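# Fill the open cabinet slot with spare blanking panels

## Task

One slot on the cabinet's front has no blanking panel. Fill that gap with one or more plain panels taken from the service cart to the robot's right, with both ends of each panel clipped home. At the finish, all the other slots must still be closed exactly as they were at the start, and any spare panels must rest on the cart's top surface (or stacked on panels lying there) within its rim. Finally release the gripper and move the robot away; the robot must not topple or be left leaning.

## Robot and tools

Robot: TidyBot++, a single-arm mobile robot. The base is 0.54 m long, 0.50 m wide and 0.38 m tall and rolls on four driven casters. On top sits one seven-joint arm with a two-finger gripper. The shoulder is 0.68 m above the floor and 0.12 m ahead of the base centre. Arm segments: upper arm 0.42 m, forearm 0.31 m, hand 0.31 m. At the start the arm is folded with the hand pointing down, reaching up to 0.08 m beyond the base front. Two cameras: base_camera, fixed on the base and looking forward, and wrist_camera, which looks along the hand.

Frames: the base frame has its origin on the floor below the base centre, x forward, y left, z up, in metres. hand_pose and target use this frame; the point reported is midway between the finger pads, with the hand's z axis running out along the fingers and the fingers closing along its y axis. The odometry frame is the base frame as it was at the scene's start; base_odometry (x, y, heading in rad, left positive, -3.142 to 3.142) comes from wheel counting only, so slip shows up as travel and drift builds over many moves. base_tilt gives forward and right lean in degrees.

move: one call carries one action, built from any of base, joints, target, plus optional speeds and min_time_s; cameras and blocking are not part of the action. A move with no action simply reports state and images.
- base: an object of relative offsets from where the base is when the command starts, along its own axes: translate_m (metres, forward positive, -2 to 2), strafe_m (metres, left positive, -2 to 2), rotate_rad (radians, counter-clockwise from above positive, -6.3 to 6.3). Translate and strafe together make one straight drive.
- joints: an object of absolute targets by name: joint_1_rad (any angle), joint_2_rad (-2.249 to 2.249), joint_3_rad (any angle), joint_4_rad (-2.579 to 2.579), joint_5_rad (any angle), joint_6_rad (-2.099 to 2.099), joint_7_rad (any angle), all in radians, and gripper_pos from 0 (open, about 85 mm gap) to 1 (shut). Unbounded joints go the short way; split turns beyond half a revolution into steps. joint_1 positive turns the arm clockwise from above, the reverse of base rotation. With joint_7 at 1.57 and the hand down, the fingers open toward the robot's left and right.
- target: one flat list of seven numbers, an absolute hand pose in the base frame: x, y, z in metres, then quaternion qw, qx, qy, qz. When target is given, joints may contain only gripper_pos. The solver chooses joint angles itself, may curve or overshoot, and does not avoid obstacles or the base. To correct after arrival, add (wanted position minus read hand_pose) to the previous target. To hold still, resend hand_target, not hand_pose.
- speeds: caps for this action only: translate_m and strafe_m 0.05 to 0.5 m/s (name only one when both are used), rotate_rad 0.1 to 1.57 rad/s.
- min_time_s: 0.1 to 8 s, the shortest duration for each arm motion.
- cameras: list from base_camera, wrist_camera, all; [] for none.
- blocking: true or omitted waits until everything rests; false returns almost at once while motion continues.
Unknown keys make a call invalid; out-of-range values get it refused, and a refusal or an unrequested stop cancels the reply's remaining move, wait and finished_scene calls.

wait(seconds 0 to 10, cameras) lets the scene run without new commands and returns early once running motions settle. stop(cameras) brakes everything you commanded; braked parts read "stopped" and may keep pressing on contacts. zoom_image(camera, region [x0, y0, x1, y1] in pixels, at most 504 by 504) enlarges part of the newest image. read_manual gives licence texts only. finished_scene(scene) ends the current scene, given its number, and cannot be undone.

Result lines: base_status, joint_status and hand_status say "done", "moving", "off_target" (rested away from goal, may still push), "contact_stop" or "time_out" (target dropped), "not_followed" (a safety check withheld the command, e.g. self-collision, with a "cause:"; or "pose unreachable"), "torque_fault" (the arm froze for about 10 s), or "limit_stop_at_motor_heat". The move line summarises the worst status. motor_effort gives each motor's percent of maximum with the peak in brackets; it is noisy and biased. "ARM HIT" means a hard hit on the base or arm. MOTOR HOT warns of heating from holding loads or straining. on_its_own lists uncommanded behaviour. pictures names the images in order. A base that is blocked can still report done while well short, so check images and odometry.

Gripper: at 1 the fingers squeeze hard; "done" at 1 means nothing was grasped, "off_target" means something is held. Held loads make the arm sag; correct from readings instead of commanding the current reading.

Avoid: knocking panels or anything off the work area or onto the floor; dropping or releasing moving parts; slamming, hard pushes or strong pulls and twists on the gripper; gripping hard on a part still resting on something. Do not drive or turn the base while the raised arm is caught on something, and do not stretch far from the folded pose over nearby furniture or swing a stretched arm sideways, as the robot can tip; retracting the arm or backing away corrects a lean. A pointing-down hand cannot rise above about 0.94 m, and less when reaching far.

Each tool is called as a command line: name --argument value for each argument, lists and objects as JSON in quotes; but a table of rows of numbers goes row by row, as --pt "numbers of a row", without its own name.

## Session

move --cameras '["all"]'

Scene clock: 0.00 s.
Motor temperatures (°C): [34 38 33 38 40 41 41]
base_odometry: x=+0.000 y=+0.000 heading=+0.000
base_tilt: forward=-0.2 right=-0.4
base_status: not commanded
joint_positions: joint_1_rad=+0.036 joint_2_rad=-0.363 joint_3_rad=+3.153 joint_4_rad=-2.549 joint_5_rad=-0.010 joint_6_rad=-0.881 joint_7_rad=+1.528 gripper_pos=+0.000
joint_status: not commanded
motor_effort: joint_1_rad=-1 joint_2_rad=+0 joint_3_rad=+0 joint_4_rad=+8 joint_5_rad=+0 joint_6_rad=-1 joint_7_rad=+0
hand_pose: x=+0.2498 y=-0.0018 z=+0.5835 quat_wxyz=(-0.006, +0.998, -0.048, +0.037) (m; base frame)
hand_target: x=+0.2496 y=-0.0018 z=+0.5834 quat_wxyz=(-0.006, +0.998, -0.048, +0.037) (m; base frame)
hand_status: not commanded
pictures: base_camera, wrist_camera

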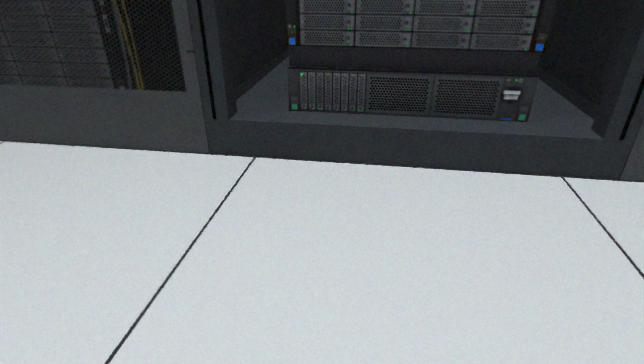

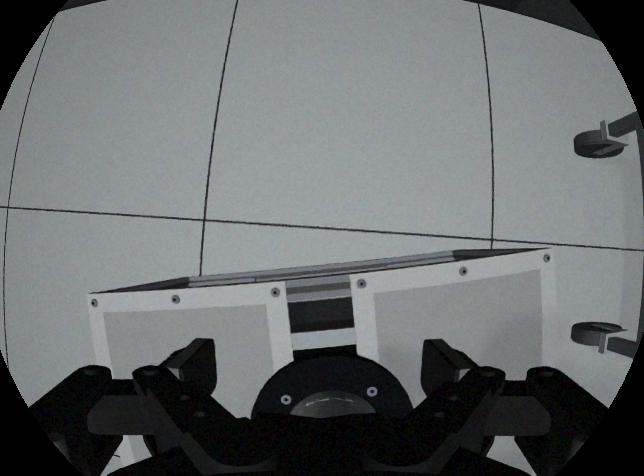

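move --joints '{"joint_6_rad": 0.616}' --cameras '["all"]'

move --joints '{"joint_1_rad": 1.57, "joint_6_rad": -0.1}' --cameras '["wrist_camera"]'

Scene clock: 13.80 s.
move: done
base_odometry: x=+0.000 y=+0.000 heading=+0.000
base_tilt: forward=-0.2 right=-0.3
base_status: not commanded
joint_positions: joint_1_rad=+0.036 joint_2_rad=-0.363 joint_3_rad=+3.153 joint_4_rad=-2.549 joint_5_rad=-0.010 joint_6_rad=+0.535 joint_7_rad=+1.528 gripper_pos=+0.000
joint_status: all done
motor_effort: joint_1_rad=-1(1) joint_2_rad=-5(6) joint_3_rad=+0(1) joint_4_rad=+15(16) joint_5_rad=+1(1) joint_6_rad=+8(9) joint_7_rad=+0(0)
hand_pose: x=+0.5363 y=-0.0203 z=+0.8690 quat_wxyz=(-0.001, +0.734, -0.039, +0.678) (m; base frame)
hand_target: x=+0.5373 y=-0.0207 z=+0.8940 quat_wxyz=(-0.001, +0.706, -0.038, +0.707) (m; base frame)
hand_status: not commanded
pictures: base_camera, wrist_camera
camera_calibration:
wrist_camera: T_world_to_cam=[[-0.0610159, -0.997395, -0.0384807, 0.0421647], [-0.0885401, 0.0438089, -0.995109, 0.965285], [0.994202, -0.0573104, -0.0909825, -0.31916], [0, 0, 0, 1]] pos_world=[0.405348, -0.0185244, 0.933149]

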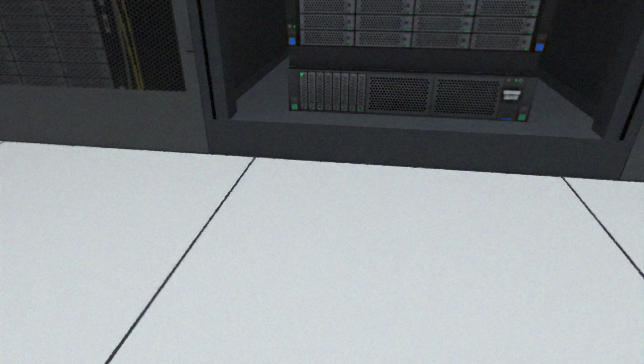

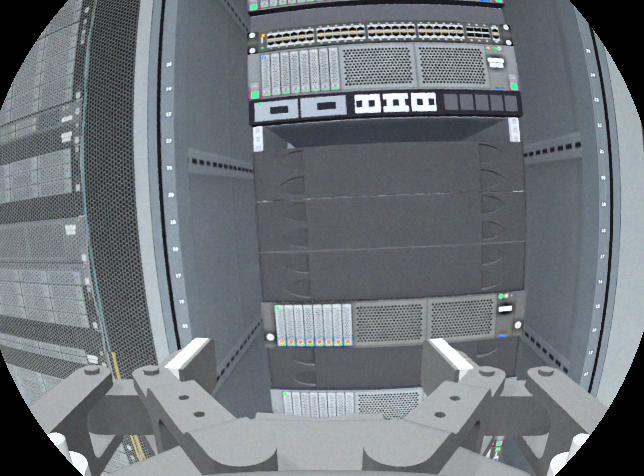

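Scene clock: 16.57 s.
move: done
base_odometry: x=+0.000 y=+0.000 heading=+0.000
base_tilt: forward=-0.3 right=-0.4
base_status: not commanded
joint_positions: joint_1_rad=+1.553 joint_2_rad=-0.363 joint_3_rad=+3.153 joint_4_rad=-2.549 joint_5_rad=-0.010 joint_6_rad=-0.017 joint_7_rad=+1.528 gripper_pos=+0.000
joint_status: all done
motor_effort: joint_1_rad=-1(3) joint_2_rad=-4(6) joint_3_rad=+0(1) joint_4_rad=+15(16) joint_5_rad=+0(1) joint_6_rad=+6(9) joint_7_rad=+0(1)
hand_pose: x=+0.1227 y=-0.3588 z=+0.7102 quat_wxyz=(+0.309, +0.615, -0.646, +0.331) (m; base frame)
hand_target: x=+0.1172 y=-0.3425 z=+0.6896 quat_wxyz=(+0.285, +0.622, -0.664, +0.301) (m; base frame)
hand_status: not commanded
pictures: wrist_camera
camera_calibration:
wrist_camera: T_world_to_cam=[[-0.999338, 0.0205719, -0.0299973, 0.147541], [0.0363427, 0.598717, -0.800136, 0.830732], [0.00149953, -0.800696, -0.599068, 0.274135], [0, 0, 0, 1]] pos_world=[0.116841, -0.280909, 0.83335]

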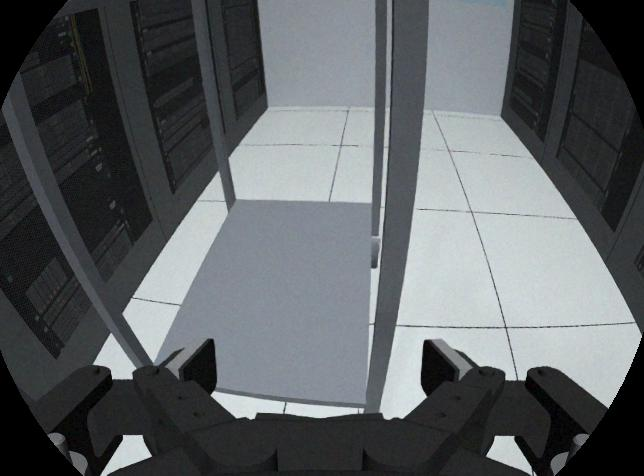

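move --joints '{"joint_4_rad": -1.5, "joint_6_rad": -1.06}' --cameras '["wrist_camera"]'

Scene clock: 33.20 s.
move: done
base_odometry: x=+0.000 y=+0.000 heading=+0.000
base_tilt: forward=-0.3 right=-0.3
base_status: not commanded
joint_positions: joint_1_rad=+1.554 joint_2_rad=-0.363 joint_3_rad=+3.153 joint_4_rad=-1.529 joint_5_rad=-0.010 joint_6_rad=-0.978 joint_7_rad=+1.528 gripper_pos=+0.000
joint_status: all done
motor_effort: joint_1_rad=-1(1) joint_2_rad=-6(8) joint_3_rad=+0(1) joint_4_rad=+17(18) joint_5_rad=+0(1) joint_6_rad=+7(8) joint_7_rad=+0(1)
hand_pose: x=+0.1242 y=-0.4012 z=+1.0303 quat_wxyz=(+0.325, +0.608, -0.633, +0.351) (m; base frame)
hand_target: x=+0.1179 y=-0.3883 z=+1.0248 quat_wxyz=(+0.311, +0.612, -0.647, +0.332) (m; base frame)
hand_status: not commanded
pictures: wrist_camera
camera_calibration:
wrist_camera: T_world_to_cam=[[-0.999433, 0.00977124, -0.0322158, 0.157461], [0.0322643, 0.551183, -0.83376, 1.1283], [0.00960994, -0.834327, -0.551186, 0.368194], [0, 0, 0, 1]] pos_world=[0.117429, -0.316247, 1.14875]

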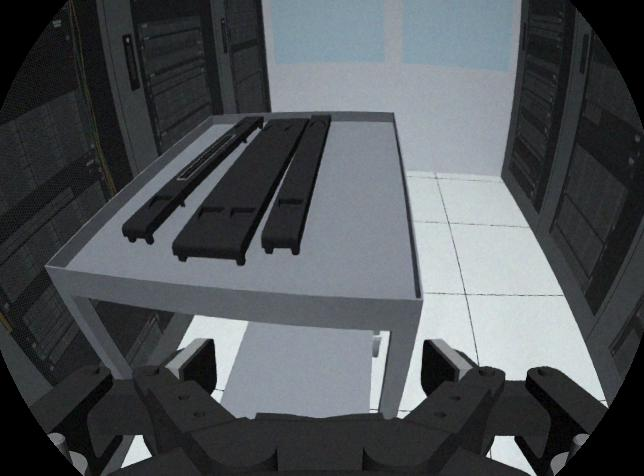

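zoom_image --camera "wrist_camera" --region '[100, 90, 440, 310]'

move --joints '{"joint_1_rad": 0.0, "joint_4_rad": -2.3, "joint_6_rad": 0.3}' --cameras '["wrist_camera"]'

zoom_image --camera "wrist_camera" --region '[180, 0, 600, 400]'

Scaled by 1.482.

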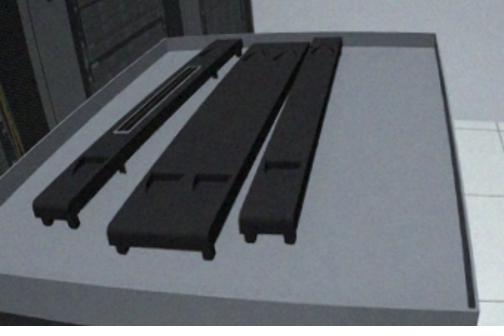

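Scene clock: 45.07 s.
move: done
base_odometry: x=+0.000 y=+0.000 heading=+0.000
base_tilt: forward=-0.2 right=-0.3
base_status: not commanded
joint_positions: joint_1_rad=+0.016 joint_2_rad=-0.363 joint_3_rad=+3.153 joint_4_rad=-2.261 joint_5_rad=-0.010 joint_6_rad=+0.215 joint_7_rad=+1.528 gripper_pos=+0.000
joint_status: all done
motor_effort: joint_1_rad=-1(2) joint_2_rad=-7(9) joint_3_rad=+0(1) joint_4_rad=+18(19) joint_5_rad=+0(1) joint_6_rad=+8(9) joint_7_rad=+0(1)
hand_pose: x=+0.5766 y=-0.0125 z=+0.9395 quat_wxyz=(-0.009, +0.745, -0.032, +0.666) (m; base frame)
hand_target: x=+0.5739 y=-0.0055 z=+0.9420 quat_wxyz=(-0.015, +0.730, -0.025, +0.683) (m; base frame)
hand_status: not commanded
pictures: wrist_camera
camera_calibration:
wrist_camera: T_world_to_cam=[[-0.0395324, -0.998436, -0.0395301, 0.0437273], [-0.121052, 0.0440551, -0.991668, 1.05417], [0.991859, -0.0344179, -0.122604, -0.320994], [0, 0, 0, 1]] pos_world=[0.447718, -0.0138306, 1.00776]

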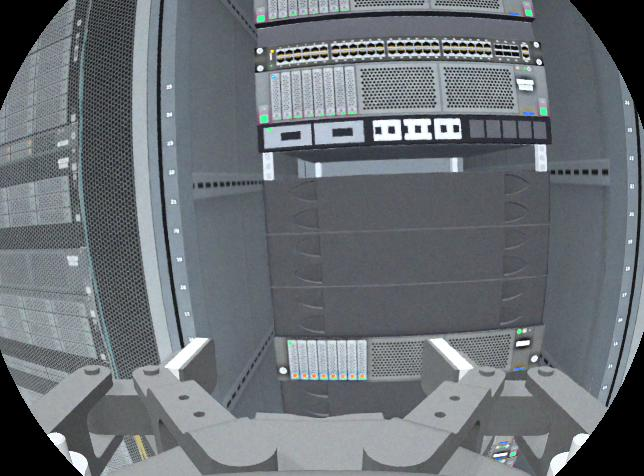

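Scaled by 1.200.

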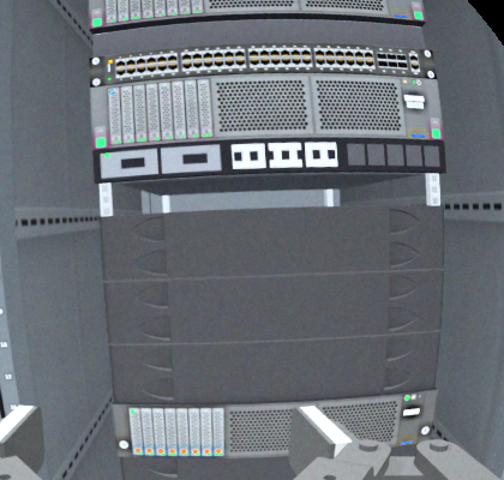

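move --joints '{"joint_1_rad": 0.0, "joint_4_rad": -1.5, "joint_6_rad": -1.2}'

move --base '{"translate_m": 0.19, "strafe_m": -0.13, "rotate_rad": -1.66}' --cameras '["all"]'

Scene clock: 130.73 s.
move: done
base_odometry: x=+0.000 y=+0.000 heading=+0.000
base_tilt: forward=-0.2 right=-0.3
base_status: not commanded
joint_positions: joint_1_rad=+0.016 joint_2_rad=-0.363 joint_3_rad=+3.153 joint_4_rad=-1.530 joint_5_rad=-0.010 joint_6_rad=-1.118 joint_7_rad=+1.528 gripper_pos=+0.000
joint_status: all done
motor_effort: joint_1_rad=-1(2) joint_2_rad=-6(9) joint_3_rad=+0(1) joint_4_rad=+16(19) joint_5_rad=+0(1) joint_6_rad=+6(10) joint_7_rad=+0(1)
hand_pose: x=+0.4938 y=-0.0070 z=+0.9949 quat_wxyz=(-0.010, +0.909, -0.032, +0.415) (m; base frame)
hand_target: x=+0.4793 y=-0.0008 z=+0.9914 quat_wxyz=(-0.013, +0.920, -0.025, +0.391) (m; base frame)
hand_status: not commanded
pictures: none

Scene clock: 133.27 s.
move: done
base_odometry: x=+0.190 y=-0.130 heading=-1.660
base_tilt: forward=-0.3 right=-0.3
base_status: done
joint_positions: joint_1_rad=+0.010 joint_2_rad=-0.354 joint_3_rad=+3.153 joint_4_rad=-1.529 joint_5_rad=-0.010 joint_6_rad=-1.123 joint_7_rad=+1.528 gripper_pos=+0.000
joint_status: not commanded
motor_effort: joint_1_rad=-1(2) joint_2_rad=-6(10) joint_3_rad=+0(2) joint_4_rad=+16(17) joint_5_rad=+0(1) joint_6_rad=+6(7) joint_7_rad=+0(0)
hand_pose: x=+0.4959 y=-0.0049 z=+0.9912 quat_wxyz=(-0.011, +0.912, -0.030, +0.410) (m; base frame)
hand_target: x=+0.4793 y=-0.0008 z=+0.9914 quat_wxyz=(-0.013, +0.920, -0.025, +0.391) (m; base frame)
hand_status: not commanded
pictures: base_camera, wrist_camera
camera_calibration:
wrist_camera: T_world_to_cam=[[-0.0397652, -0.998791, -0.0288897, 0.0397763], [-0.671124, 0.0481176, -0.739782, 1.1185], [0.740278, -0.010029, -0.672227, 0.435298], [0, 0, 0, 1]] pos_world=[0.429995, -0.00972592, 1.12122]

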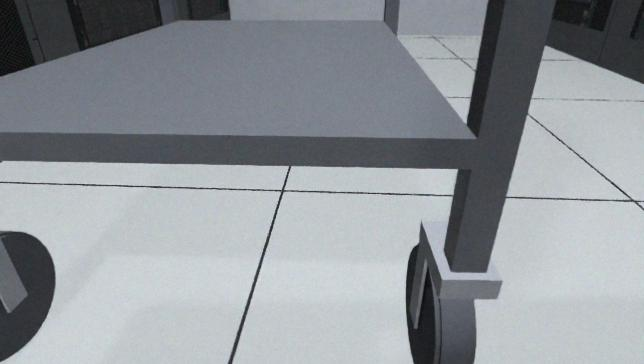

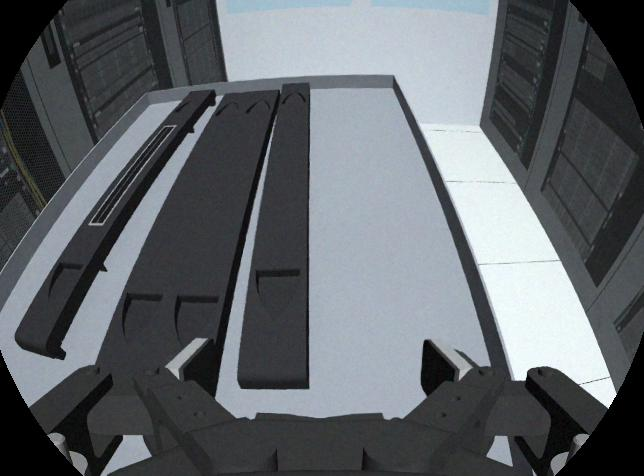

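zoom_image --camera "wrist_camera" --region '[180, 70, 340, 230]'

zoom_image --camera "wrist_camera" --region '[180, 230, 340, 390]'

Scaled by 3.150.

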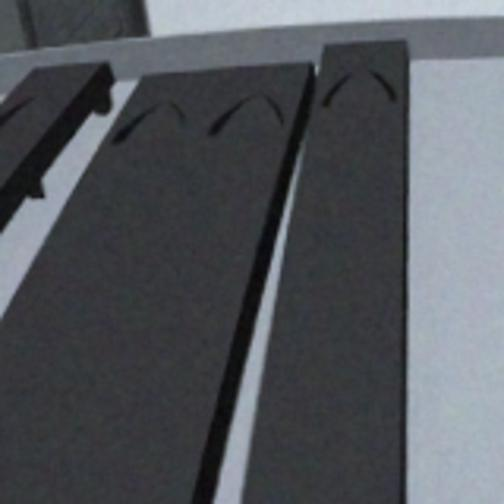

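Scaled by 3.150.

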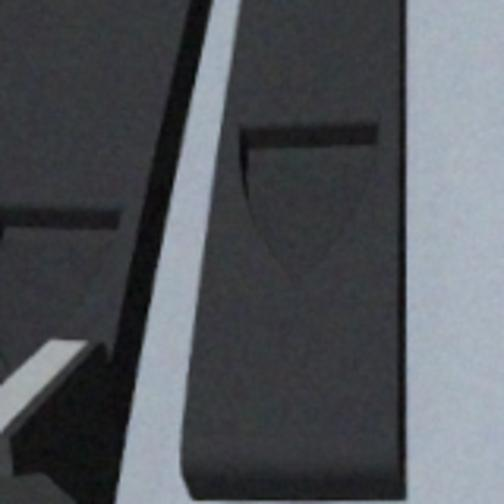

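move --base '{"translate_m": 0.12}' --speeds '{"translate_m": 0.2}'

move --target '[0.65, 0.014, 0.99, 0.0016, 0.985, -0.009, 0.174]' --joints '{"gripper_pos": 0.33}' --min_time_s 2.5 --cameras '["all"]'

Scene clock: 200.23 s.
move: done
base_odometry: x=+0.179 y=-0.250 heading=-1.661
base_tilt: forward=-0.3 right=-0.3
base_status: done
joint_positions: joint_1_rad=+0.010 joint_2_rad=-0.362 joint_3_rad=+3.153 joint_4_rad=-1.528 joint_5_rad=-0.010 joint_6_rad=-1.124 joint_7_rad=+1.528 gripper_pos=+0.000
joint_status: not commanded
motor_effort: joint_1_rad=-1(1) joint_2_rad=-7(8) joint_3_rad=+0(1) joint_4_rad=+16(17) joint_5_rad=+0(1) joint_6_rad=+6(6) joint_7_rad=+0(1)
hand_pose: x=+0.4933 y=-0.0049 z=+0.9941 quat_wxyz=(-0.011, +0.910, -0.030, +0.413) (m; base frame)
hand_target: x=+0.4793 y=-0.0008 z=+0.9914 quat_wxyz=(-0.013, +0.920, -0.025, +0.391) (m; base frame)
hand_status: not commanded
pictures: none

Scene clock: 209.00 s.
move: off_target
base_odometry: x=+0.179 y=-0.249 heading=-1.660
base_tilt: forward=-0.2 right=-0.3
base_status: not commanded
joint_positions: joint_1_rad=-0.032 joint_2_rad=+0.605 joint_3_rad=+3.212 joint_4_rad=+0.003 joint_5_rad=-0.034 joint_6_rad=-2.059 joint_7_rad=+1.528 gripper_pos=+0.330
joint_status: all done
motor_effort: joint_1_rad=-1(3) joint_2_rad=-27(34) joint_3_rad=+0(2) joint_4_rad=+10(17) joint_5_rad=+0(1) joint_6_rad=+3(7) joint_7_rad=+0(1)
hand_pose: x=+0.6808 y=+0.0095 z=+1.0103 quat_wxyz=(+0.005, +0.971, -0.017, +0.238) (m; base frame)
hand_target: x=+0.6696 y=+0.0144 z=+0.9976 quat_wxyz=(+0.001, +0.978, -0.009, +0.208) (m; base frame)
hand_status: off_target (0.037 m and 7.6 deg from the pose sent, 0.158 m and 28.9 deg at the start; a joint's target at an end of its range on 210 of 255 steps)
pictures: base_camera, wrist_camera
camera_calibration:
wrist_camera: T_world_to_cam=[[-0.024092, -0.999609, 0.0141783, 0.0078445], [-0.891582, 0.0150687, -0.452609, 1.11628], [0.452218, -0.0235454, -0.891596, 0.729307], [0, 0, 0, 1]] pos_world=[0.665638, 0.0081924, 1.15537]

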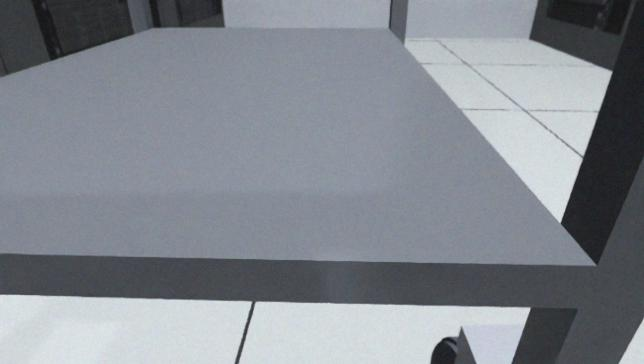

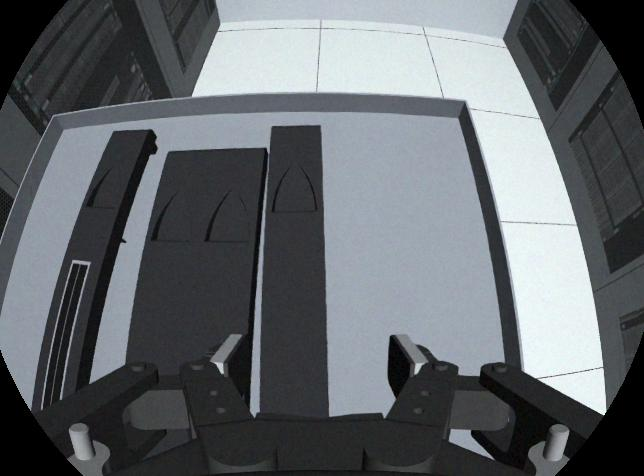

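move --joints '{"joint_1_rad": -0.045, "joint_2_rad": 0.0, "joint_3_rad": 3.16, "joint_4_rad": -1.05, "joint_5_rad": -0.01, "joint_6_rad": -1.95, "joint_7_rad": 1.55}'

move --target '[0.46, 0.02, 0.96, 0, 0.9962, 0, 0.0872]' --min_time_s 1.5 --cameras '["wrist_camera"]'

Scene clock: 254.73 s.
move: done
base_odometry: x=+0.179 y=-0.249 heading=-1.660
base_tilt: forward=-0.2 right=-0.3
base_status: not commanded
joint_positions: joint_1_rad=-0.032 joint_2_rad=+0.009 joint_3_rad=+3.186 joint_4_rad=-1.016 joint_5_rad=-0.034 joint_6_rad=-2.023 joint_7_rad=+1.528 gripper_pos=+0.330
joint_status: all done
motor_effort: joint_1_rad=-1(2) joint_2_rad=-14(32) joint_3_rad=+0(1) joint_4_rad=+12(13) joint_5_rad=+0(1) joint_6_rad=+0(5) joint_7_rad=+0(1)
hand_pose: x=+0.4209 y=+0.0074 z=+0.9560 quat_wxyz=(-0.016, +0.999, -0.019, +0.046) (m; base frame)
hand_target: x=+0.4356 y=+0.0127 z=+0.9508 quat_wxyz=(-0.006, +0.997, +0.005, +0.071) (m; base frame)
hand_status: not commanded
pictures: none

Scene clock: 256.53 s.
move: done
base_odometry: x=+0.179 y=-0.249 heading=-1.660
base_tilt: forward=-0.2 right=-0.3
base_status: not commanded
joint_positions: joint_1_rad=-0.049 joint_2_rad=+0.026 joint_3_rad=+3.168 joint_4_rad=-1.002 joint_5_rad=-0.034 joint_6_rad=-2.020 joint_7_rad=+1.528 gripper_pos=+0.330
joint_status: not commanded
motor_effort: joint_1_rad=-1(1) joint_2_rad=-14(15) joint_3_rad=+0(0) joint_4_rad=+12(13) joint_5_rad=+0(1) joint_6_rad=+0(1) joint_7_rad=+0(1)
hand_pose: x=+0.4279 y=+0.0181 z=+0.9552 quat_wxyz=(-0.016, +0.999, -0.002, +0.047) (m; base frame)
hand_target: x=+0.4600 y=+0.0200 z=+0.9600 quat_wxyz=(+0.000, +0.996, +0.000, +0.087) (m; base frame)
hand_status: done (0.032 m and 5.0 deg from the pose sent, 0.041 m and 5.5 deg at the start)
pictures: wrist_camera
camera_calibration:
wrist_camera: T_world_to_cam=[[0.0128588, -0.999618, -0.0244473, 0.0321599], [-0.996522, -0.0107983, -0.0826217, 0.557707], [0.0823261, 0.0254247, -0.996281, 1.05217], [0, 0, 0, 1]] pos_world=[0.468733, 0.0114187, 1.09512]

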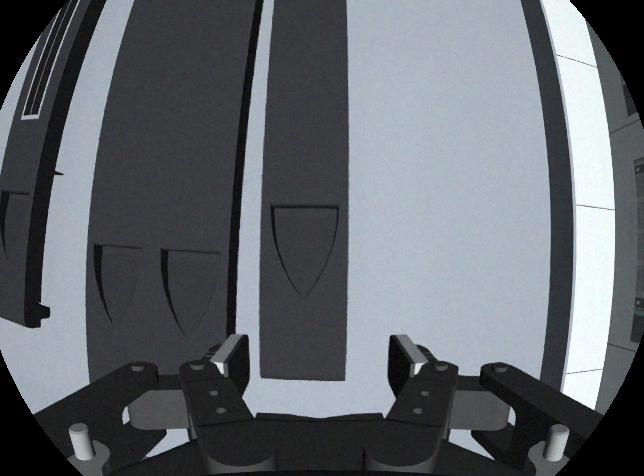

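move --target '[0.482, 0.0245, 0.93, 0, 0.9962, 0, 0.0872]' --min_time_s 1.5 --cameras '["wrist_camera"]'

zoom_image --camera "wrist_camera" --region '[180, 280, 460, 420]'

Scene clock: 266.63 s.
move: done
base_odometry: x=+0.179 y=-0.249 heading=-1.660
base_tilt: forward=-0.2 right=-0.3
base_status: not commanded
joint_positions: joint_1_rad=-0.054 joint_2_rad=+0.040 joint_3_rad=+3.164 joint_4_rad=-1.032 joint_5_rad=-0.034 joint_6_rad=-1.915 joint_7_rad=+1.528 gripper_pos=+0.330
joint_status: not commanded
motor_effort: joint_1_rad=-1(1) joint_2_rad=-15(16) joint_3_rad=+0(0) joint_4_rad=+13(13) joint_5_rad=+0(1) joint_6_rad=+1(1) joint_7_rad=+0(0)
hand_pose: x=+0.4594 y=+0.0226 z=+0.9450 quat_wxyz=(-0.018, +0.997, +0.002, +0.076) (m; base frame)
hand_target: x=+0.4820 y=+0.0245 z=+0.9300 quat_wxyz=(+0.000, +0.996, +0.000, +0.087) (m; base frame)
hand_status: done (0.027 m and 2.4 deg from the pose sent, 0.060 m and 5.0 deg at the start)
pictures: wrist_camera
camera_calibration:
wrist_camera: T_world_to_cam=[[0.0209966, -0.999422, -0.0267261, 0.0344197], [-0.989666, -0.0169841, -0.142383, 0.641822], [0.141847, 0.0294395, -0.989451, 1.00537], [0, 0, 0, 1]] pos_world=[0.491858, 0.015703, 1.08707]

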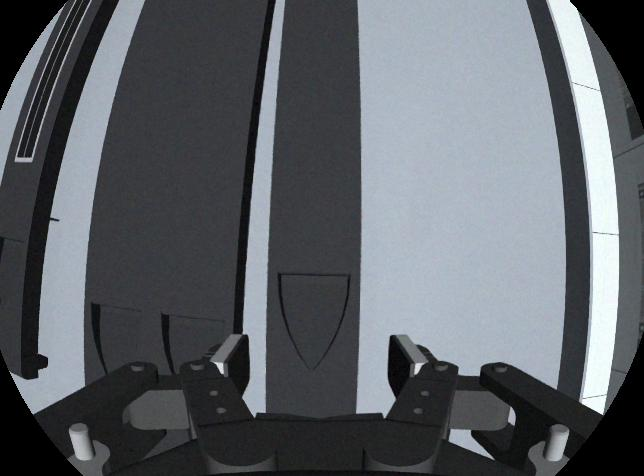

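Scaled by 1.800.

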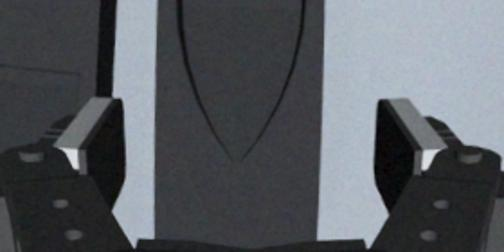

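move --target '[0.482, 0.0245, 0.912, 0, 0.9962, 0, 0.0872]' --min_time_s 1

move --target '[0.482, 0.0245, 0.9, 0, 0.9962, 0, 0.0872]' --min_time_s 1 --cameras '["wrist_camera"]'

zoom_image --camera "wrist_camera" --region '[180, 280, 460, 420]'

Scene clock: 279.73 s.
move: done
base_odometry: x=+0.179 y=-0.249 heading=-1.660
base_tilt: forward=-0.3 right=-0.3
base_status: not commanded
joint_positions: joint_1_rad=-0.054 joint_2_rad=+0.032 joint_3_rad=+3.160 joint_4_rad=-1.103 joint_5_rad=-0.034 joint_6_rad=-1.854 joint_7_rad=+1.528 gripper_pos=+0.330
joint_status: not commanded
motor_effort: joint_1_rad=-1(1) joint_2_rad=-12(16) joint_3_rad=+0(0) joint_4_rad=+12(13) joint_5_rad=+0(2) joint_6_rad=+1(2) joint_7_rad=+0(1)
hand_pose: x=+0.4640 y=+0.0241 z=+0.9276 quat_wxyz=(-0.019, +0.997, +0.003, +0.076) (m; base frame)
hand_target: x=+0.4820 y=+0.0245 z=+0.9120 quat_wxyz=(+0.000, +0.996, +0.000, +0.087) (m; base frame)
hand_status: done (0.024 m and 2.6 deg from the pose sent, 0.040 m and 2.4 deg at the start)
pictures: none

Scene clock: 281.03 s.
move: off_target
base_odometry: x=+0.179 y=-0.249 heading=-1.660
base_tilt: forward=-0.3 right=-0.3
base_status: not commanded
joint_positions: joint_1_rad=-0.054 joint_2_rad=+0.004 joint_3_rad=+3.160 joint_4_rad=-1.139 joint_5_rad=-0.034 joint_6_rad=-1.812 joint_7_rad=+1.528 gripper_pos=+0.330
joint_status: not commanded
motor_effort: joint_1_rad=-2(2) joint_2_rad=-9(13) joint_3_rad=-1(1) joint_4_rad=+8(11) joint_5_rad=+0(1) joint_6_rad=+2(2) joint_7_rad=+0(0)
hand_pose: x=+0.4639 y=+0.0241 z=+0.9274 quat_wxyz=(-0.020, +0.995, +0.002, +0.093) (m; base frame)
hand_target: x=+0.4820 y=+0.0245 z=+0.9000 quat_wxyz=(+0.000, +0.996, +0.000, +0.087) (m; base frame)
hand_status: off_target (0.033 m and 2.4 deg from the pose sent, 0.033 m and 2.6 deg at the start)
pictures: wrist_camera
camera_calibration:
wrist_camera: T_world_to_cam=[[0.0224631, -0.999313, -0.0294754, 0.0372966], [-0.984462, -0.0169742, -0.174776, 0.671391], [0.174156, 0.0329434, -0.984167, 0.967253], [0, 0, 0, 1]] pos_world=[0.491668, 0.0168026, 1.07038]

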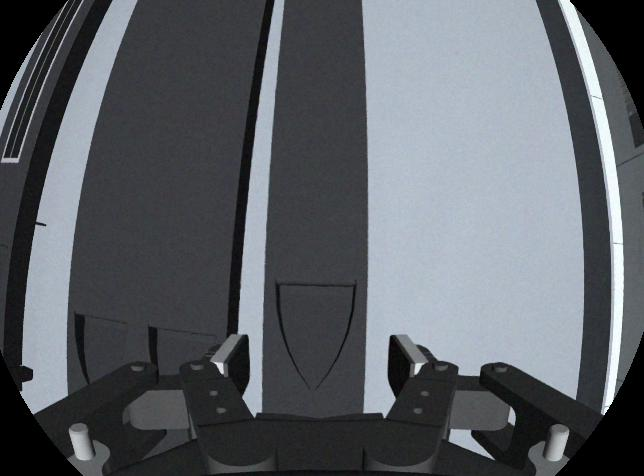

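Scaled by 1.800.

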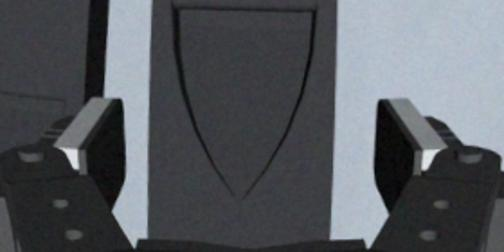

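move --target '[0.482, 0.0235, 0.905, 0, 0.9962, 0, 0.0872]' --joints '{"gripper_pos": 0.42}' --min_time_s 1

move --target '[0.482, 0.0235, 0.895, 0, 0.9962, 0, 0.0872]' --min_time_s 1 --cameras '["wrist_camera"]'

zoom_image --camera "wrist_camera" --region '[180, 280, 460, 420]'

Scene clock: 297.80 s.
move: done
base_odometry: x=+0.179 y=-0.249 heading=-1.660
base_tilt: forward=-0.3 right=-0.3
base_status: not commanded
joint_positions: joint_1_rad=-0.057 joint_2_rad=-0.001 joint_3_rad=+3.152 joint_4_rad=-1.139 joint_5_rad=-0.034 joint_6_rad=-1.807 joint_7_rad=+1.528 gripper_pos=+0.420
joint_status: all done
motor_effort: joint_1_rad=-1(1) joint_2_rad=-7(8) joint_3_rad=+0(1) joint_4_rad=+7(8) joint_5_rad=+2(3) joint_6_rad=+1(1) joint_7_rad=+0(0)
hand_pose: x=+0.4639 y=+0.0277 z=+0.9291 quat_wxyz=(-0.021, +0.995, +0.007, +0.097) (m; base frame)
hand_target: x=+0.4820 y=+0.0235 z=+0.9050 quat_wxyz=(+0.000, +0.996, +0.000, +0.087) (m; base frame)
hand_status: done (0.030 m and 2.7 deg from the pose sent, 0.029 m and 2.4 deg at the start)
pictures: none

Scene clock: 299.10 s.
move: off_target
base_odometry: x=+0.179 y=-0.249 heading=-1.660
base_tilt: forward=-0.3 right=-0.3
base_status: not commanded
joint_positions: joint_1_rad=-0.057 joint_2_rad=-0.011 joint_3_rad=+3.152 joint_4_rad=-1.153 joint_5_rad=-0.034 joint_6_rad=-1.791 joint_7_rad=+1.528 gripper_pos=+0.420
joint_status: not commanded
motor_effort: joint_1_rad=-1(1) joint_2_rad=-6(8) joint_3_rad=+0(0) joint_4_rad=+7(8) joint_5_rad=+1(2) joint_6_rad=+1(2) joint_7_rad=+0(1)
hand_pose: x=+0.4639 y=+0.0277 z=+0.9290 quat_wxyz=(-0.021, +0.994, +0.007, +0.103) (m; base frame)
hand_target: x=+0.4820 y=+0.0235 z=+0.8950 quat_wxyz=(+0.000, +0.996, +0.000, +0.087) (m; base frame)
hand_status: off_target (0.039 m and 3.2 deg from the pose sent, 0.039 m and 2.7 deg at the start)
pictures: wrist_camera
camera_calibration:
wrist_camera: T_world_to_cam=[[0.0329896, -0.999002, -0.0300966, 0.0366224], [-0.98025, -0.0264659, -0.195985, 0.689711], [0.194993, 0.0359677, -0.980145, 0.955319], [0, 0, 0, 1]] pos_world=[0.4886, 0.0204792, 1.07263]

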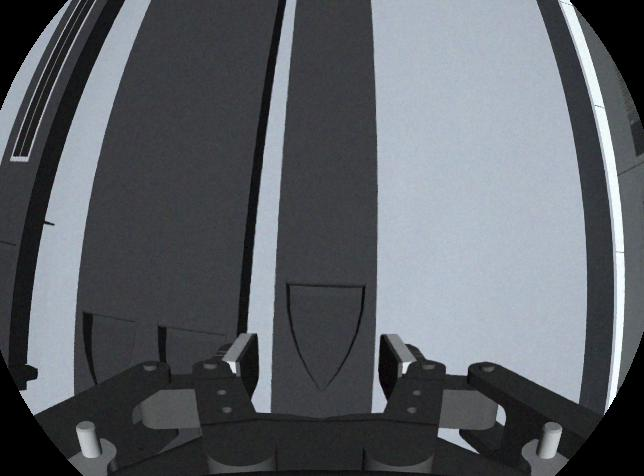

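Scaled by 1.800.

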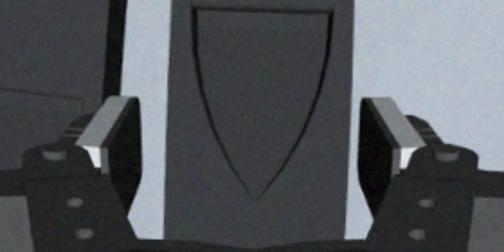

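move --target '[0.482, 0.020, 0.925, 0, 0.9962, 0, 0.0872]' --min_time_s 1 --cameras '["wrist_camera"]'

zoom_image --camera "wrist_camera" --region '[180, 280, 460, 420]'

Scene clock: 318.83 s.
move: done
base_odometry: x=+0.179 y=-0.249 heading=-1.660
base_tilt: forward=-0.3 right=-0.3
base_status: not commanded
joint_positions: joint_1_rad=-0.057 joint_2_rad=+0.028 joint_3_rad=+3.152 joint_4_rad=-1.111 joint_5_rad=-0.034 joint_6_rad=-1.791 joint_7_rad=+1.528 gripper_pos=+0.420
joint_status: not commanded
motor_effort: joint_1_rad=-1(1) joint_2_rad=-13(14) joint_3_rad=+0(1) joint_4_rad=+12(12) joint_5_rad=+0(1) joint_6_rad=+1(3) joint_7_rad=+0(0)
hand_pose: x=+0.4806 y=+0.0286 z=+0.9298 quat_wxyz=(-0.021, +0.994, +0.007, +0.105) (m; base frame)
hand_target: x=+0.4820 y=+0.0200 z=+0.9250 quat_wxyz=(+0.000, +0.996, +0.000, +0.087) (m; base frame)
hand_status: done (0.010 m and 3.2 deg from the pose sent, 0.020 m and 3.2 deg at the start)
pictures: wrist_camera
camera_calibration:
wrist_camera: T_world_to_cam=[[0.0330104, -0.999013, -0.0297149, 0.0365907], [-0.979728, -0.0264668, -0.198574, 0.708405], [0.197592, 0.0356676, -0.979635, 0.951132], [0, 0, 0, 1]] pos_world=[0.5049, 0.0213792, 1.07352]

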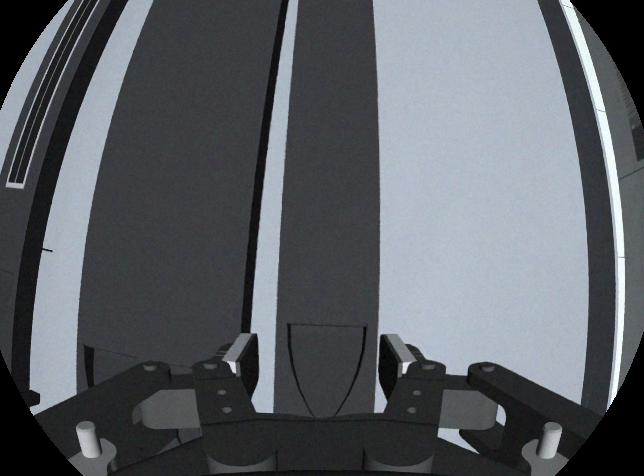

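Scaled by 1.800.

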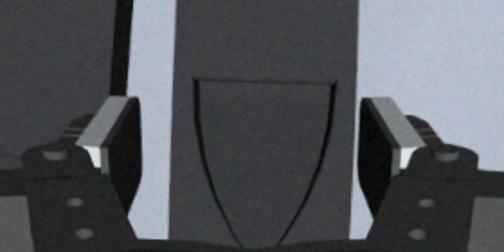

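move --target '[0.458, 0.008, 0.93, 0, 0.9962, 0, 0.0872]' --min_time_s 1 --cameras '["wrist_camera"]'

zoom_image --camera "wrist_camera" --region '[180, 280, 460, 420]'

Scene clock: 324.63 s.
move: done
base_odometry: x=+0.179 y=-0.249 heading=-1.660
base_tilt: forward=-0.3 right=-0.3
base_status: not commanded
joint_positions: joint_1_rad=-0.052 joint_2_rad=+0.011 joint_3_rad=+3.152 joint_4_rad=-1.111 joint_5_rad=-0.034 joint_6_rad=-1.791 joint_7_rad=+1.528 gripper_pos=+0.420
joint_status: not commanded
motor_effort: joint_1_rad=-1(1) joint_2_rad=-15(16) joint_3_rad=+0(0) joint_4_rad=+13(14) joint_5_rad=+0(1) joint_6_rad=+1(2) joint_7_rad=+1(1)
hand_pose: x=+0.4765 y=+0.0268 z=+0.9360 quat_wxyz=(-0.021, +0.993, +0.005, +0.113) (m; base frame)
hand_target: x=+0.4580 y=+0.0080 z=+0.9300 quat_wxyz=(+0.000, +0.996, +0.000, +0.087) (m; base frame)
hand_status: done (0.027 m and 3.9 deg from the pose sent, 0.031 m and 3.2 deg at the start)
pictures: wrist_camera
camera_calibration:
wrist_camera: T_world_to_cam=[[0.0293284, -0.999115, -0.0301612, 0.0373316], [-0.976335, -0.0221655, -0.215126, 0.719266], [0.214267, 0.0357567, -0.97612, 0.946726], [0, 0, 0, 1]] pos_world=[0.498297, 0.0193896, 1.07998]

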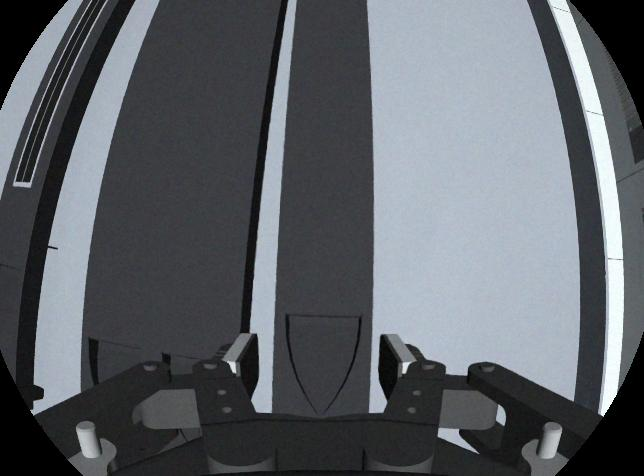

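Scaled by 1.800.

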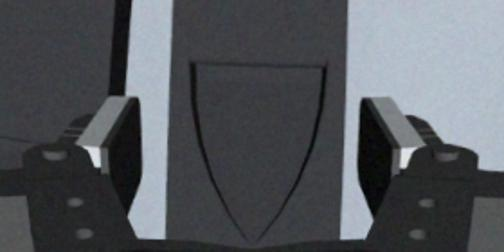

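move --base '{"strafe_m": -0.005, "translate_m": -0.022}' --cameras '["wrist_camera"]'

zoom_image --camera "wrist_camera" --region '[180, 280, 460, 420]'

Scene clock: 331.27 s.
move: done
base_odometry: x=+0.176 y=-0.227 heading=-1.660
base_tilt: forward=-0.3 right=-0.3
base_status: done
joint_positions: joint_1_rad=-0.051 joint_2_rad=-0.005 joint_3_rad=+3.152 joint_4_rad=-1.111 joint_5_rad=-0.034 joint_6_rad=-1.791 joint_7_rad=+1.528 gripper_pos=+0.420
joint_status: not commanded
motor_effort: joint_1_rad=-1(1) joint_2_rad=-15(18) joint_3_rad=+0(0) joint_4_rad=+13(14) joint_5_rad=+0(1) joint_6_rad=+2(2) joint_7_rad=+0(0)
hand_pose: x=+0.4725 y=+0.0262 z=+0.9416 quat_wxyz=(-0.021, +0.992, +0.005, +0.121) (m; base frame)
hand_target: x=+0.4580 y=+0.0080 z=+0.9300 quat_wxyz=(+0.000, +0.996, +0.000, +0.087) (m; base frame)
hand_status: not commanded
pictures: wrist_camera
camera_calibration:
wrist_camera: T_world_to_cam=[[0.0286507, -0.999125, -0.0304775, 0.0376769], [-0.97285, -0.0208661, -0.230495, 0.729337], [0.229658, 0.0362538, -0.972596, 0.942509], [0, 0, 0, 1]] pos_world=[0.492001, 0.0186928, 1.08594]

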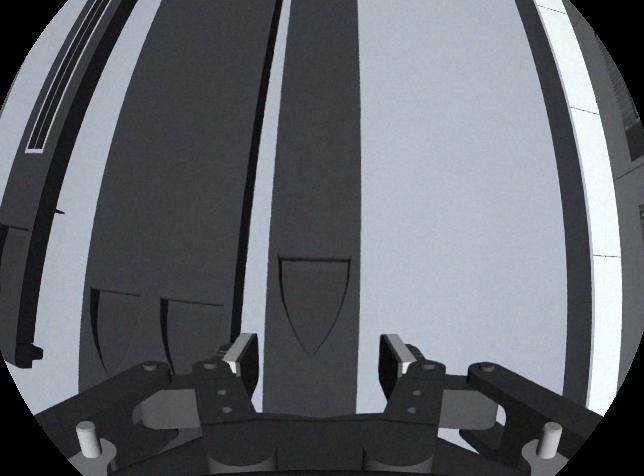

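Scaled by 1.800.

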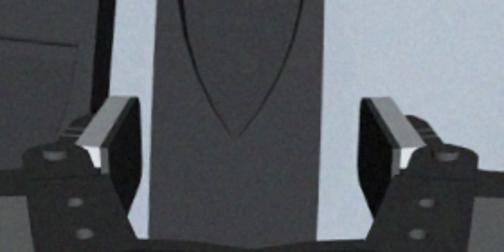

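move --target '[0.462, 0.01, 0.908, 0, 0.9962, 0, 0.0872]' --joints '{"gripper_pos": 0.39}' --min_time_s 1

move --target '[0.462, 0.01, 0.893, 0, 0.9962, 0, 0.0872]' --min_time_s 1 --cameras '["wrist_camera"]'

zoom_image --camera "wrist_camera" --region '[180, 280, 460, 420]'

Scene clock: 345.30 s.
move: done
base_odometry: x=+0.176 y=-0.227 heading=-1.660
base_tilt: forward=-0.3 right=-0.3
base_status: not commanded
joint_positions: joint_1_rad=-0.051 joint_2_rad=-0.005 joint_3_rad=+3.152 joint_4_rad=-1.184 joint_5_rad=-0.034 joint_6_rad=-1.791 joint_7_rad=+1.528 gripper_pos=+0.390
joint_status: all done
motor_effort: joint_1_rad=-1(1) joint_2_rad=-15(15) joint_3_rad=+0(1) joint_4_rad=+13(14) joint_5_rad=+0(0) joint_6_rad=+1(2) joint_7_rad=+0(1)
hand_pose: x=+0.4597 y=+0.0257 z=+0.9160 quat_wxyz=(-0.020, +0.996, +0.004, +0.085) (m; base frame)
hand_target: x=+0.4620 y=+0.0100 z=+0.9080 quat_wxyz=(+0.000, +0.996, +0.000, +0.087) (m; base frame)
hand_status: done (0.018 m and 2.4 deg from the pose sent, 0.039 m and 4.6 deg at the start)
pictures: none

Scene clock: 346.60 s.
move: done
base_odometry: x=+0.176 y=-0.227 heading=-1.660
base_tilt: forward=-0.2 right=-0.3
base_status: not commanded
joint_positions: joint_1_rad=-0.051 joint_2_rad=-0.025 joint_3_rad=+3.152 joint_4_rad=-1.229 joint_5_rad=-0.034 joint_6_rad=-1.768 joint_7_rad=+1.528 gripper_pos=+0.390
joint_status: not commanded
motor_effort: joint_1_rad=-1(1) joint_2_rad=-12(15) joint_3_rad=+0(0) joint_4_rad=+11(14) joint_5_rad=+0(1) joint_6_rad=-1(1) joint_7_rad=+0(0)
hand_pose: x=+0.4538 y=+0.0254 z=+0.9084 quat_wxyz=(-0.020, +0.996, +0.004, +0.084) (m; base frame)
hand_target: x=+0.4620 y=+0.0100 z=+0.8930 quat_wxyz=(+0.000, +0.996, +0.000, +0.087) (m; base frame)
hand_status: done (0.023 m and 2.4 deg from the pose sent, 0.028 m and 2.4 deg at the start)
pictures: wrist_camera
camera_calibration:
wrist_camera: T_world_to_cam=[[0.0255893, -0.999222, -0.0300141, 0.0373351], [-0.987399, -0.0205733, -0.156911, 0.643247], [0.156171, 0.0336511, -0.987157, 0.961217], [0, 0, 0, 1]] pos_world=[0.484072, 0.0181937, 1.05093]

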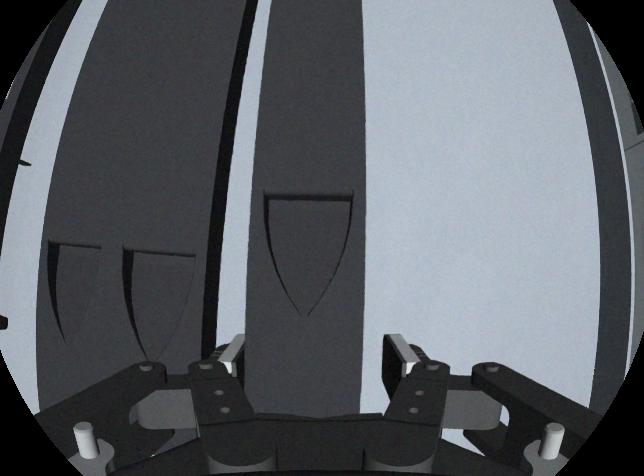

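Scaled by 1.800.

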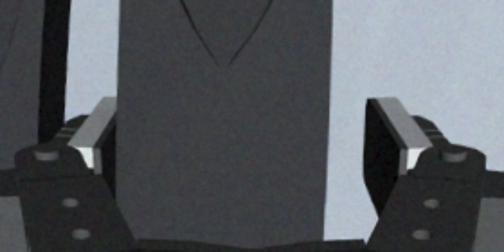

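move --joints '{"gripper_pos": 0.6}'

move --base '{"strafe_m": -0.04}' --speeds '{"strafe_m": 0.08}' --cameras '["wrist_camera"]'

Scene clock: 353.70 s.
move: off_target
base_odometry: x=+0.176 y=-0.227 heading=-1.660
base_tilt: forward=-0.2 right=-0.3
base_status: not commanded
joint_positions: joint_1_rad=-0.047 joint_2_rad=-0.032 joint_3_rad=+3.152 joint_4_rad=-1.230 joint_5_rad=-0.031 joint_6_rad=-1.768 joint_7_rad=+1.528 gripper_pos=+0.545
joint_status: gripper_pos off_target (ended at +0.545, target +0.600)
motor_effort: joint_1_rad=-1(2) joint_2_rad=-11(12) joint_3_rad=+0(1) joint_4_rad=+10(11) joint_5_rad=+0(2) joint_6_rad=-1(1) joint_7_rad=+0(0)
hand_pose: x=+0.4523 y=+0.0230 z=+0.9106 quat_wxyz=(-0.019, +0.996, +0.001, +0.087) (m; base frame)
hand_target: x=+0.4620 y=+0.0100 z=+0.8930 quat_wxyz=(+0.000, +0.996, +0.000, +0.087) (m; base frame)
hand_status: not commanded
pictures: none

Scene clock: 354.73 s.
move: done
base_odometry: x=+0.137 y=-0.224 heading=-1.660
base_tilt: forward=-0.2 right=-0.3
base_status: done
joint_positions: joint_1_rad=-0.046 joint_2_rad=-0.032 joint_3_rad=+3.151 joint_4_rad=-1.230 joint_5_rad=-0.031 joint_6_rad=-1.768 joint_7_rad=+1.528 gripper_pos=+0.545
joint_status: not commanded
motor_effort: joint_1_rad=-1(1) joint_2_rad=-11(12) joint_3_rad=+0(2) joint_4_rad=+10(11) joint_5_rad=+0(2) joint_6_rad=+0(1) joint_7_rad=+0(0)
hand_pose: x=+0.4521 y=+0.0228 z=+0.9105 quat_wxyz=(-0.019, +0.996, +0.001, +0.087) (m; base frame)
hand_target: x=+0.4620 y=+0.0100 z=+0.8930 quat_wxyz=(+0.000, +0.996, +0.000, +0.087) (m; base frame)
hand_status: not commanded
pictures: wrist_camera
camera_calibration:
wrist_camera: T_world_to_cam=[[0.0199896, -0.999432, -0.0271323, 0.0347521], [-0.986384, -0.0152833, -0.163745, 0.647506], [0.163237, 0.0300361, -0.98613, 0.959556], [0, 0, 0, 1]] pos_world=[0.48136, 0.0158071, 1.05321]

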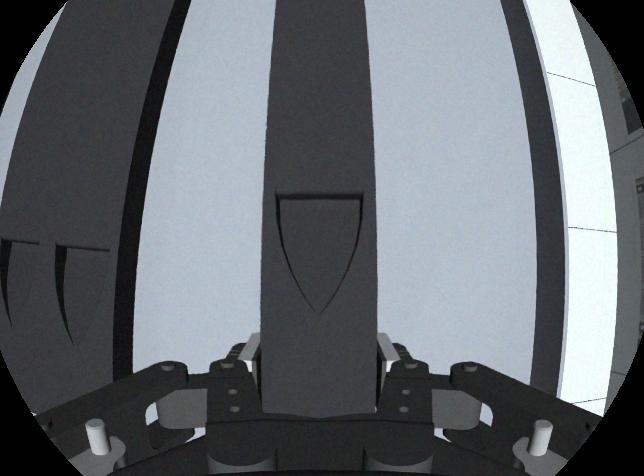

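move --joints '{"gripper_pos": 0.3}'

move --target '[0.465, 0.01, 0.945, 0, 0.9962, 0, 0.0872]' --min_time_s 1

move --base '{"translate_m": 0.06}' --target '[0.61, 0.01, 0.95, 0, 0.985, 0, 0.174]' --speeds '{"translate_m": 0.1}' --min_time_s 1.5 --cameras '["all"]'

Scene clock: 375.67 s.
move: done
base_odometry: x=+0.137 y=-0.224 heading=-1.660
base_tilt: forward=-0.2 right=-0.3
base_status: not commanded
joint_positions: joint_1_rad=-0.046 joint_2_rad=-0.032 joint_3_rad=+3.151 joint_4_rad=-1.241 joint_5_rad=-0.031 joint_6_rad=-1.768 joint_7_rad=+1.528 gripper_pos=+0.300
joint_status: all done
motor_effort: joint_1_rad=-1(1) joint_2_rad=-12(13) joint_3_rad=+0(1) joint_4_rad=+12(13) joint_5_rad=+1(1) joint_6_rad=+0(1) joint_7_rad=+0(1)
hand_pose: x=+0.4500 y=+0.0227 z=+0.9067 quat_wxyz=(-0.018, +0.996, +0.001, +0.082) (m; base frame)
hand_target: x=+0.4620 y=+0.0100 z=+0.8930 quat_wxyz=(+0.000, +0.996, +0.000, +0.087) (m; base frame)
hand_status: not commanded
pictures: none

Scene clock: 376.97 s.
move: done
base_odometry: x=+0.137 y=-0.224 heading=-1.660
base_tilt: forward=-0.3 right=-0.3
base_status: not commanded
joint_positions: joint_1_rad=-0.046 joint_2_rad=+0.013 joint_3_rad=+3.151 joint_4_rad=-1.067 joint_5_rad=-0.031 joint_6_rad=-1.825 joint_7_rad=+1.528 gripper_pos=+0.300
joint_status: not commanded
motor_effort: joint_1_rad=-1(1) joint_2_rad=-15(16) joint_3_rad=+0(1) joint_4_rad=+13(14) joint_5_rad=+0(1) joint_6_rad=+1(2) joint_7_rad=+0(0)
hand_pose: x=+0.4743 y=+0.0236 z=+0.9482 quat_wxyz=(-0.019, +0.993, +0.002, +0.117) (m; base frame)
hand_target: x=+0.4650 y=+0.0100 z=+0.9450 quat_wxyz=(+0.000, +0.996, +0.000, +0.087) (m; base frame)
hand_status: done (0.017 m and 4.1 deg from the pose sent, 0.043 m and 2.2 deg at the start)
pictures: none

Scene clock: 378.83 s.
move: done
base_odometry: x=+0.131 y=-0.284 heading=-1.660
base_tilt: forward=-0.2 right=-0.3
base_status: done
joint_positions: joint_1_rad=-0.046 joint_2_rad=+0.244 joint_3_rad=+3.154 joint_4_rad=-0.817 joint_5_rad=-0.031 joint_6_rad=-1.805 joint_7_rad=+1.528 gripper_pos=+0.300
joint_status: not commanded
motor_effort: joint_1_rad=-1(1) joint_2_rad=-22(24) joint_3_rad=+0(1) joint_4_rad=+14(14) joint_5_rad=+0(1) joint_6_rad=+2(3) joint_7_rad=+0(0)
hand_pose: x=+0.5790 y=+0.0273 z=+0.9442 quat_wxyz=(-0.018, +0.990, +0.002, +0.137) (m; base frame)
hand_target: x=+0.6100 y=+0.0100 z=+0.9500 quat_wxyz=(+0.000, +0.985, +0.000, +0.174) (m; base frame)
hand_status: done (0.036 m and 4.8 deg from the pose sent, 0.136 m and 6.9 deg at the start)
pictures: base_camera, wrist_camera
camera_calibration:
wrist_camera: T_world_to_cam=[[0.0218189, -0.999454, -0.0247974, 0.0343482], [-0.965118, -0.0145834, -0.26141, 0.858199], [0.260906, 0.0296361, -0.964909, 0.895399], [0, 0, 0, 1]] pos_world=[0.593898, 0.0203089, 1.08917]

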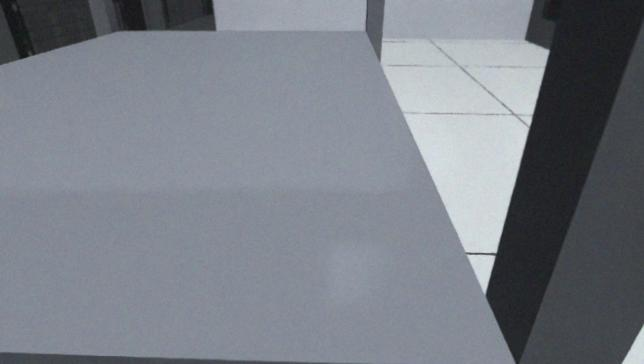

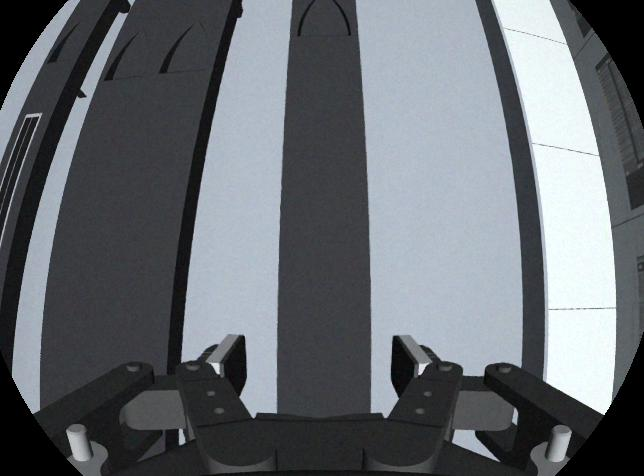

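move --target '[0.65, 0.01, 0.93, 0, 0.985, 0, 0.174]' --min_time_s 1

move --target '[0.65, 0.01, 0.915, 0, 0.985, 0, 0.174]' --min_time_s 1 --cameras '["wrist_camera"]'

Scene clock: 402.07 s.
move: done
base_odometry: x=+0.131 y=-0.284 heading=-1.660
base_tilt: forward=-0.2 right=-0.3
base_status: not commanded
joint_positions: joint_1_rad=-0.046 joint_2_rad=+0.328 joint_3_rad=+3.157 joint_4_rad=-0.764 joint_5_rad=-0.031 joint_6_rad=-1.779 joint_7_rad=+1.528 gripper_pos=+0.300
joint_status: not commanded
motor_effort: joint_1_rad=-1(1) joint_2_rad=-25(26) joint_3_rad=+0(1) joint_4_rad=+14(14) joint_5_rad=+0(0) joint_6_rad=+2(2) joint_7_rad=+0(1)
hand_pose: x=+0.6163 y=+0.0276 z=+0.9251 quat_wxyz=(-0.017, +0.991, +0.000, +0.134) (m; base frame)
hand_target: x=+0.6500 y=+0.0100 z=+0.9300 quat_wxyz=(+0.000, +0.985, +0.000, +0.174) (m; base frame)
hand_status: done (0.038 m and 5.0 deg from the pose sent, 0.074 m and 4.8 deg at the start)
pictures: none

Scene clock: 403.37 s.
move: done
base_odometry: x=+0.131 y=-0.284 heading=-1.660
base_tilt: forward=-0.2 right=-0.3
base_status: not commanded
joint_positions: joint_1_rad=-0.046 joint_2_rad=+0.328 joint_3_rad=+3.157 joint_4_rad=-0.788 joint_5_rad=-0.031 joint_6_rad=-1.717 joint_7_rad=+1.528 gripper_pos=+0.300
joint_status: not commanded
motor_effort: joint_1_rad=-1(1) joint_2_rad=-26(27) joint_3_rad=+0(1) joint_4_rad=+14(14) joint_5_rad=+0(0) joint_6_rad=+2(2) joint_7_rad=+0(1)
hand_pose: x=+0.6310 y=+0.0281 z=+0.9215 quat_wxyz=(-0.018, +0.988, -0.001, +0.153) (m; base frame)
hand_target: x=+0.6500 y=+0.0100 z=+0.9150 quat_wxyz=(+0.000, +0.985, +0.000, +0.174) (m; base frame)
hand_status: done (0.027 m and 3.2 deg from the pose sent, 0.039 m and 5.0 deg at the start)
pictures: wrist_camera
camera_calibration:
wrist_camera: T_world_to_cam=[[0.0172923, -0.999552, -0.0244319, 0.0359907], [-0.956184, -0.00938969, -0.292617, 0.925497], [0.292256, 0.0284214, -0.955918, 0.83187], [0, 0, 0, 1]] pos_world=[0.641204, 0.0210218, 1.06689]

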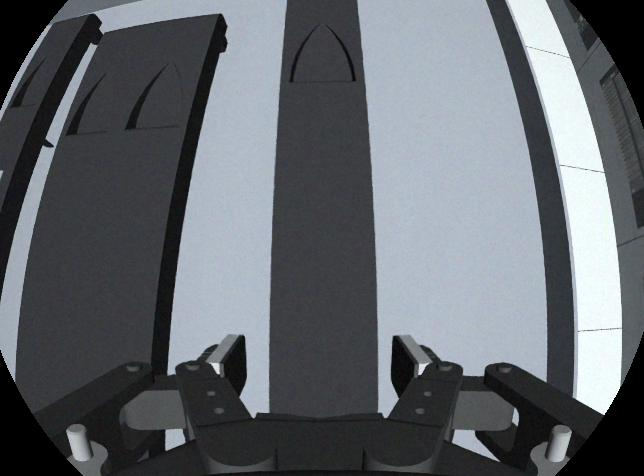

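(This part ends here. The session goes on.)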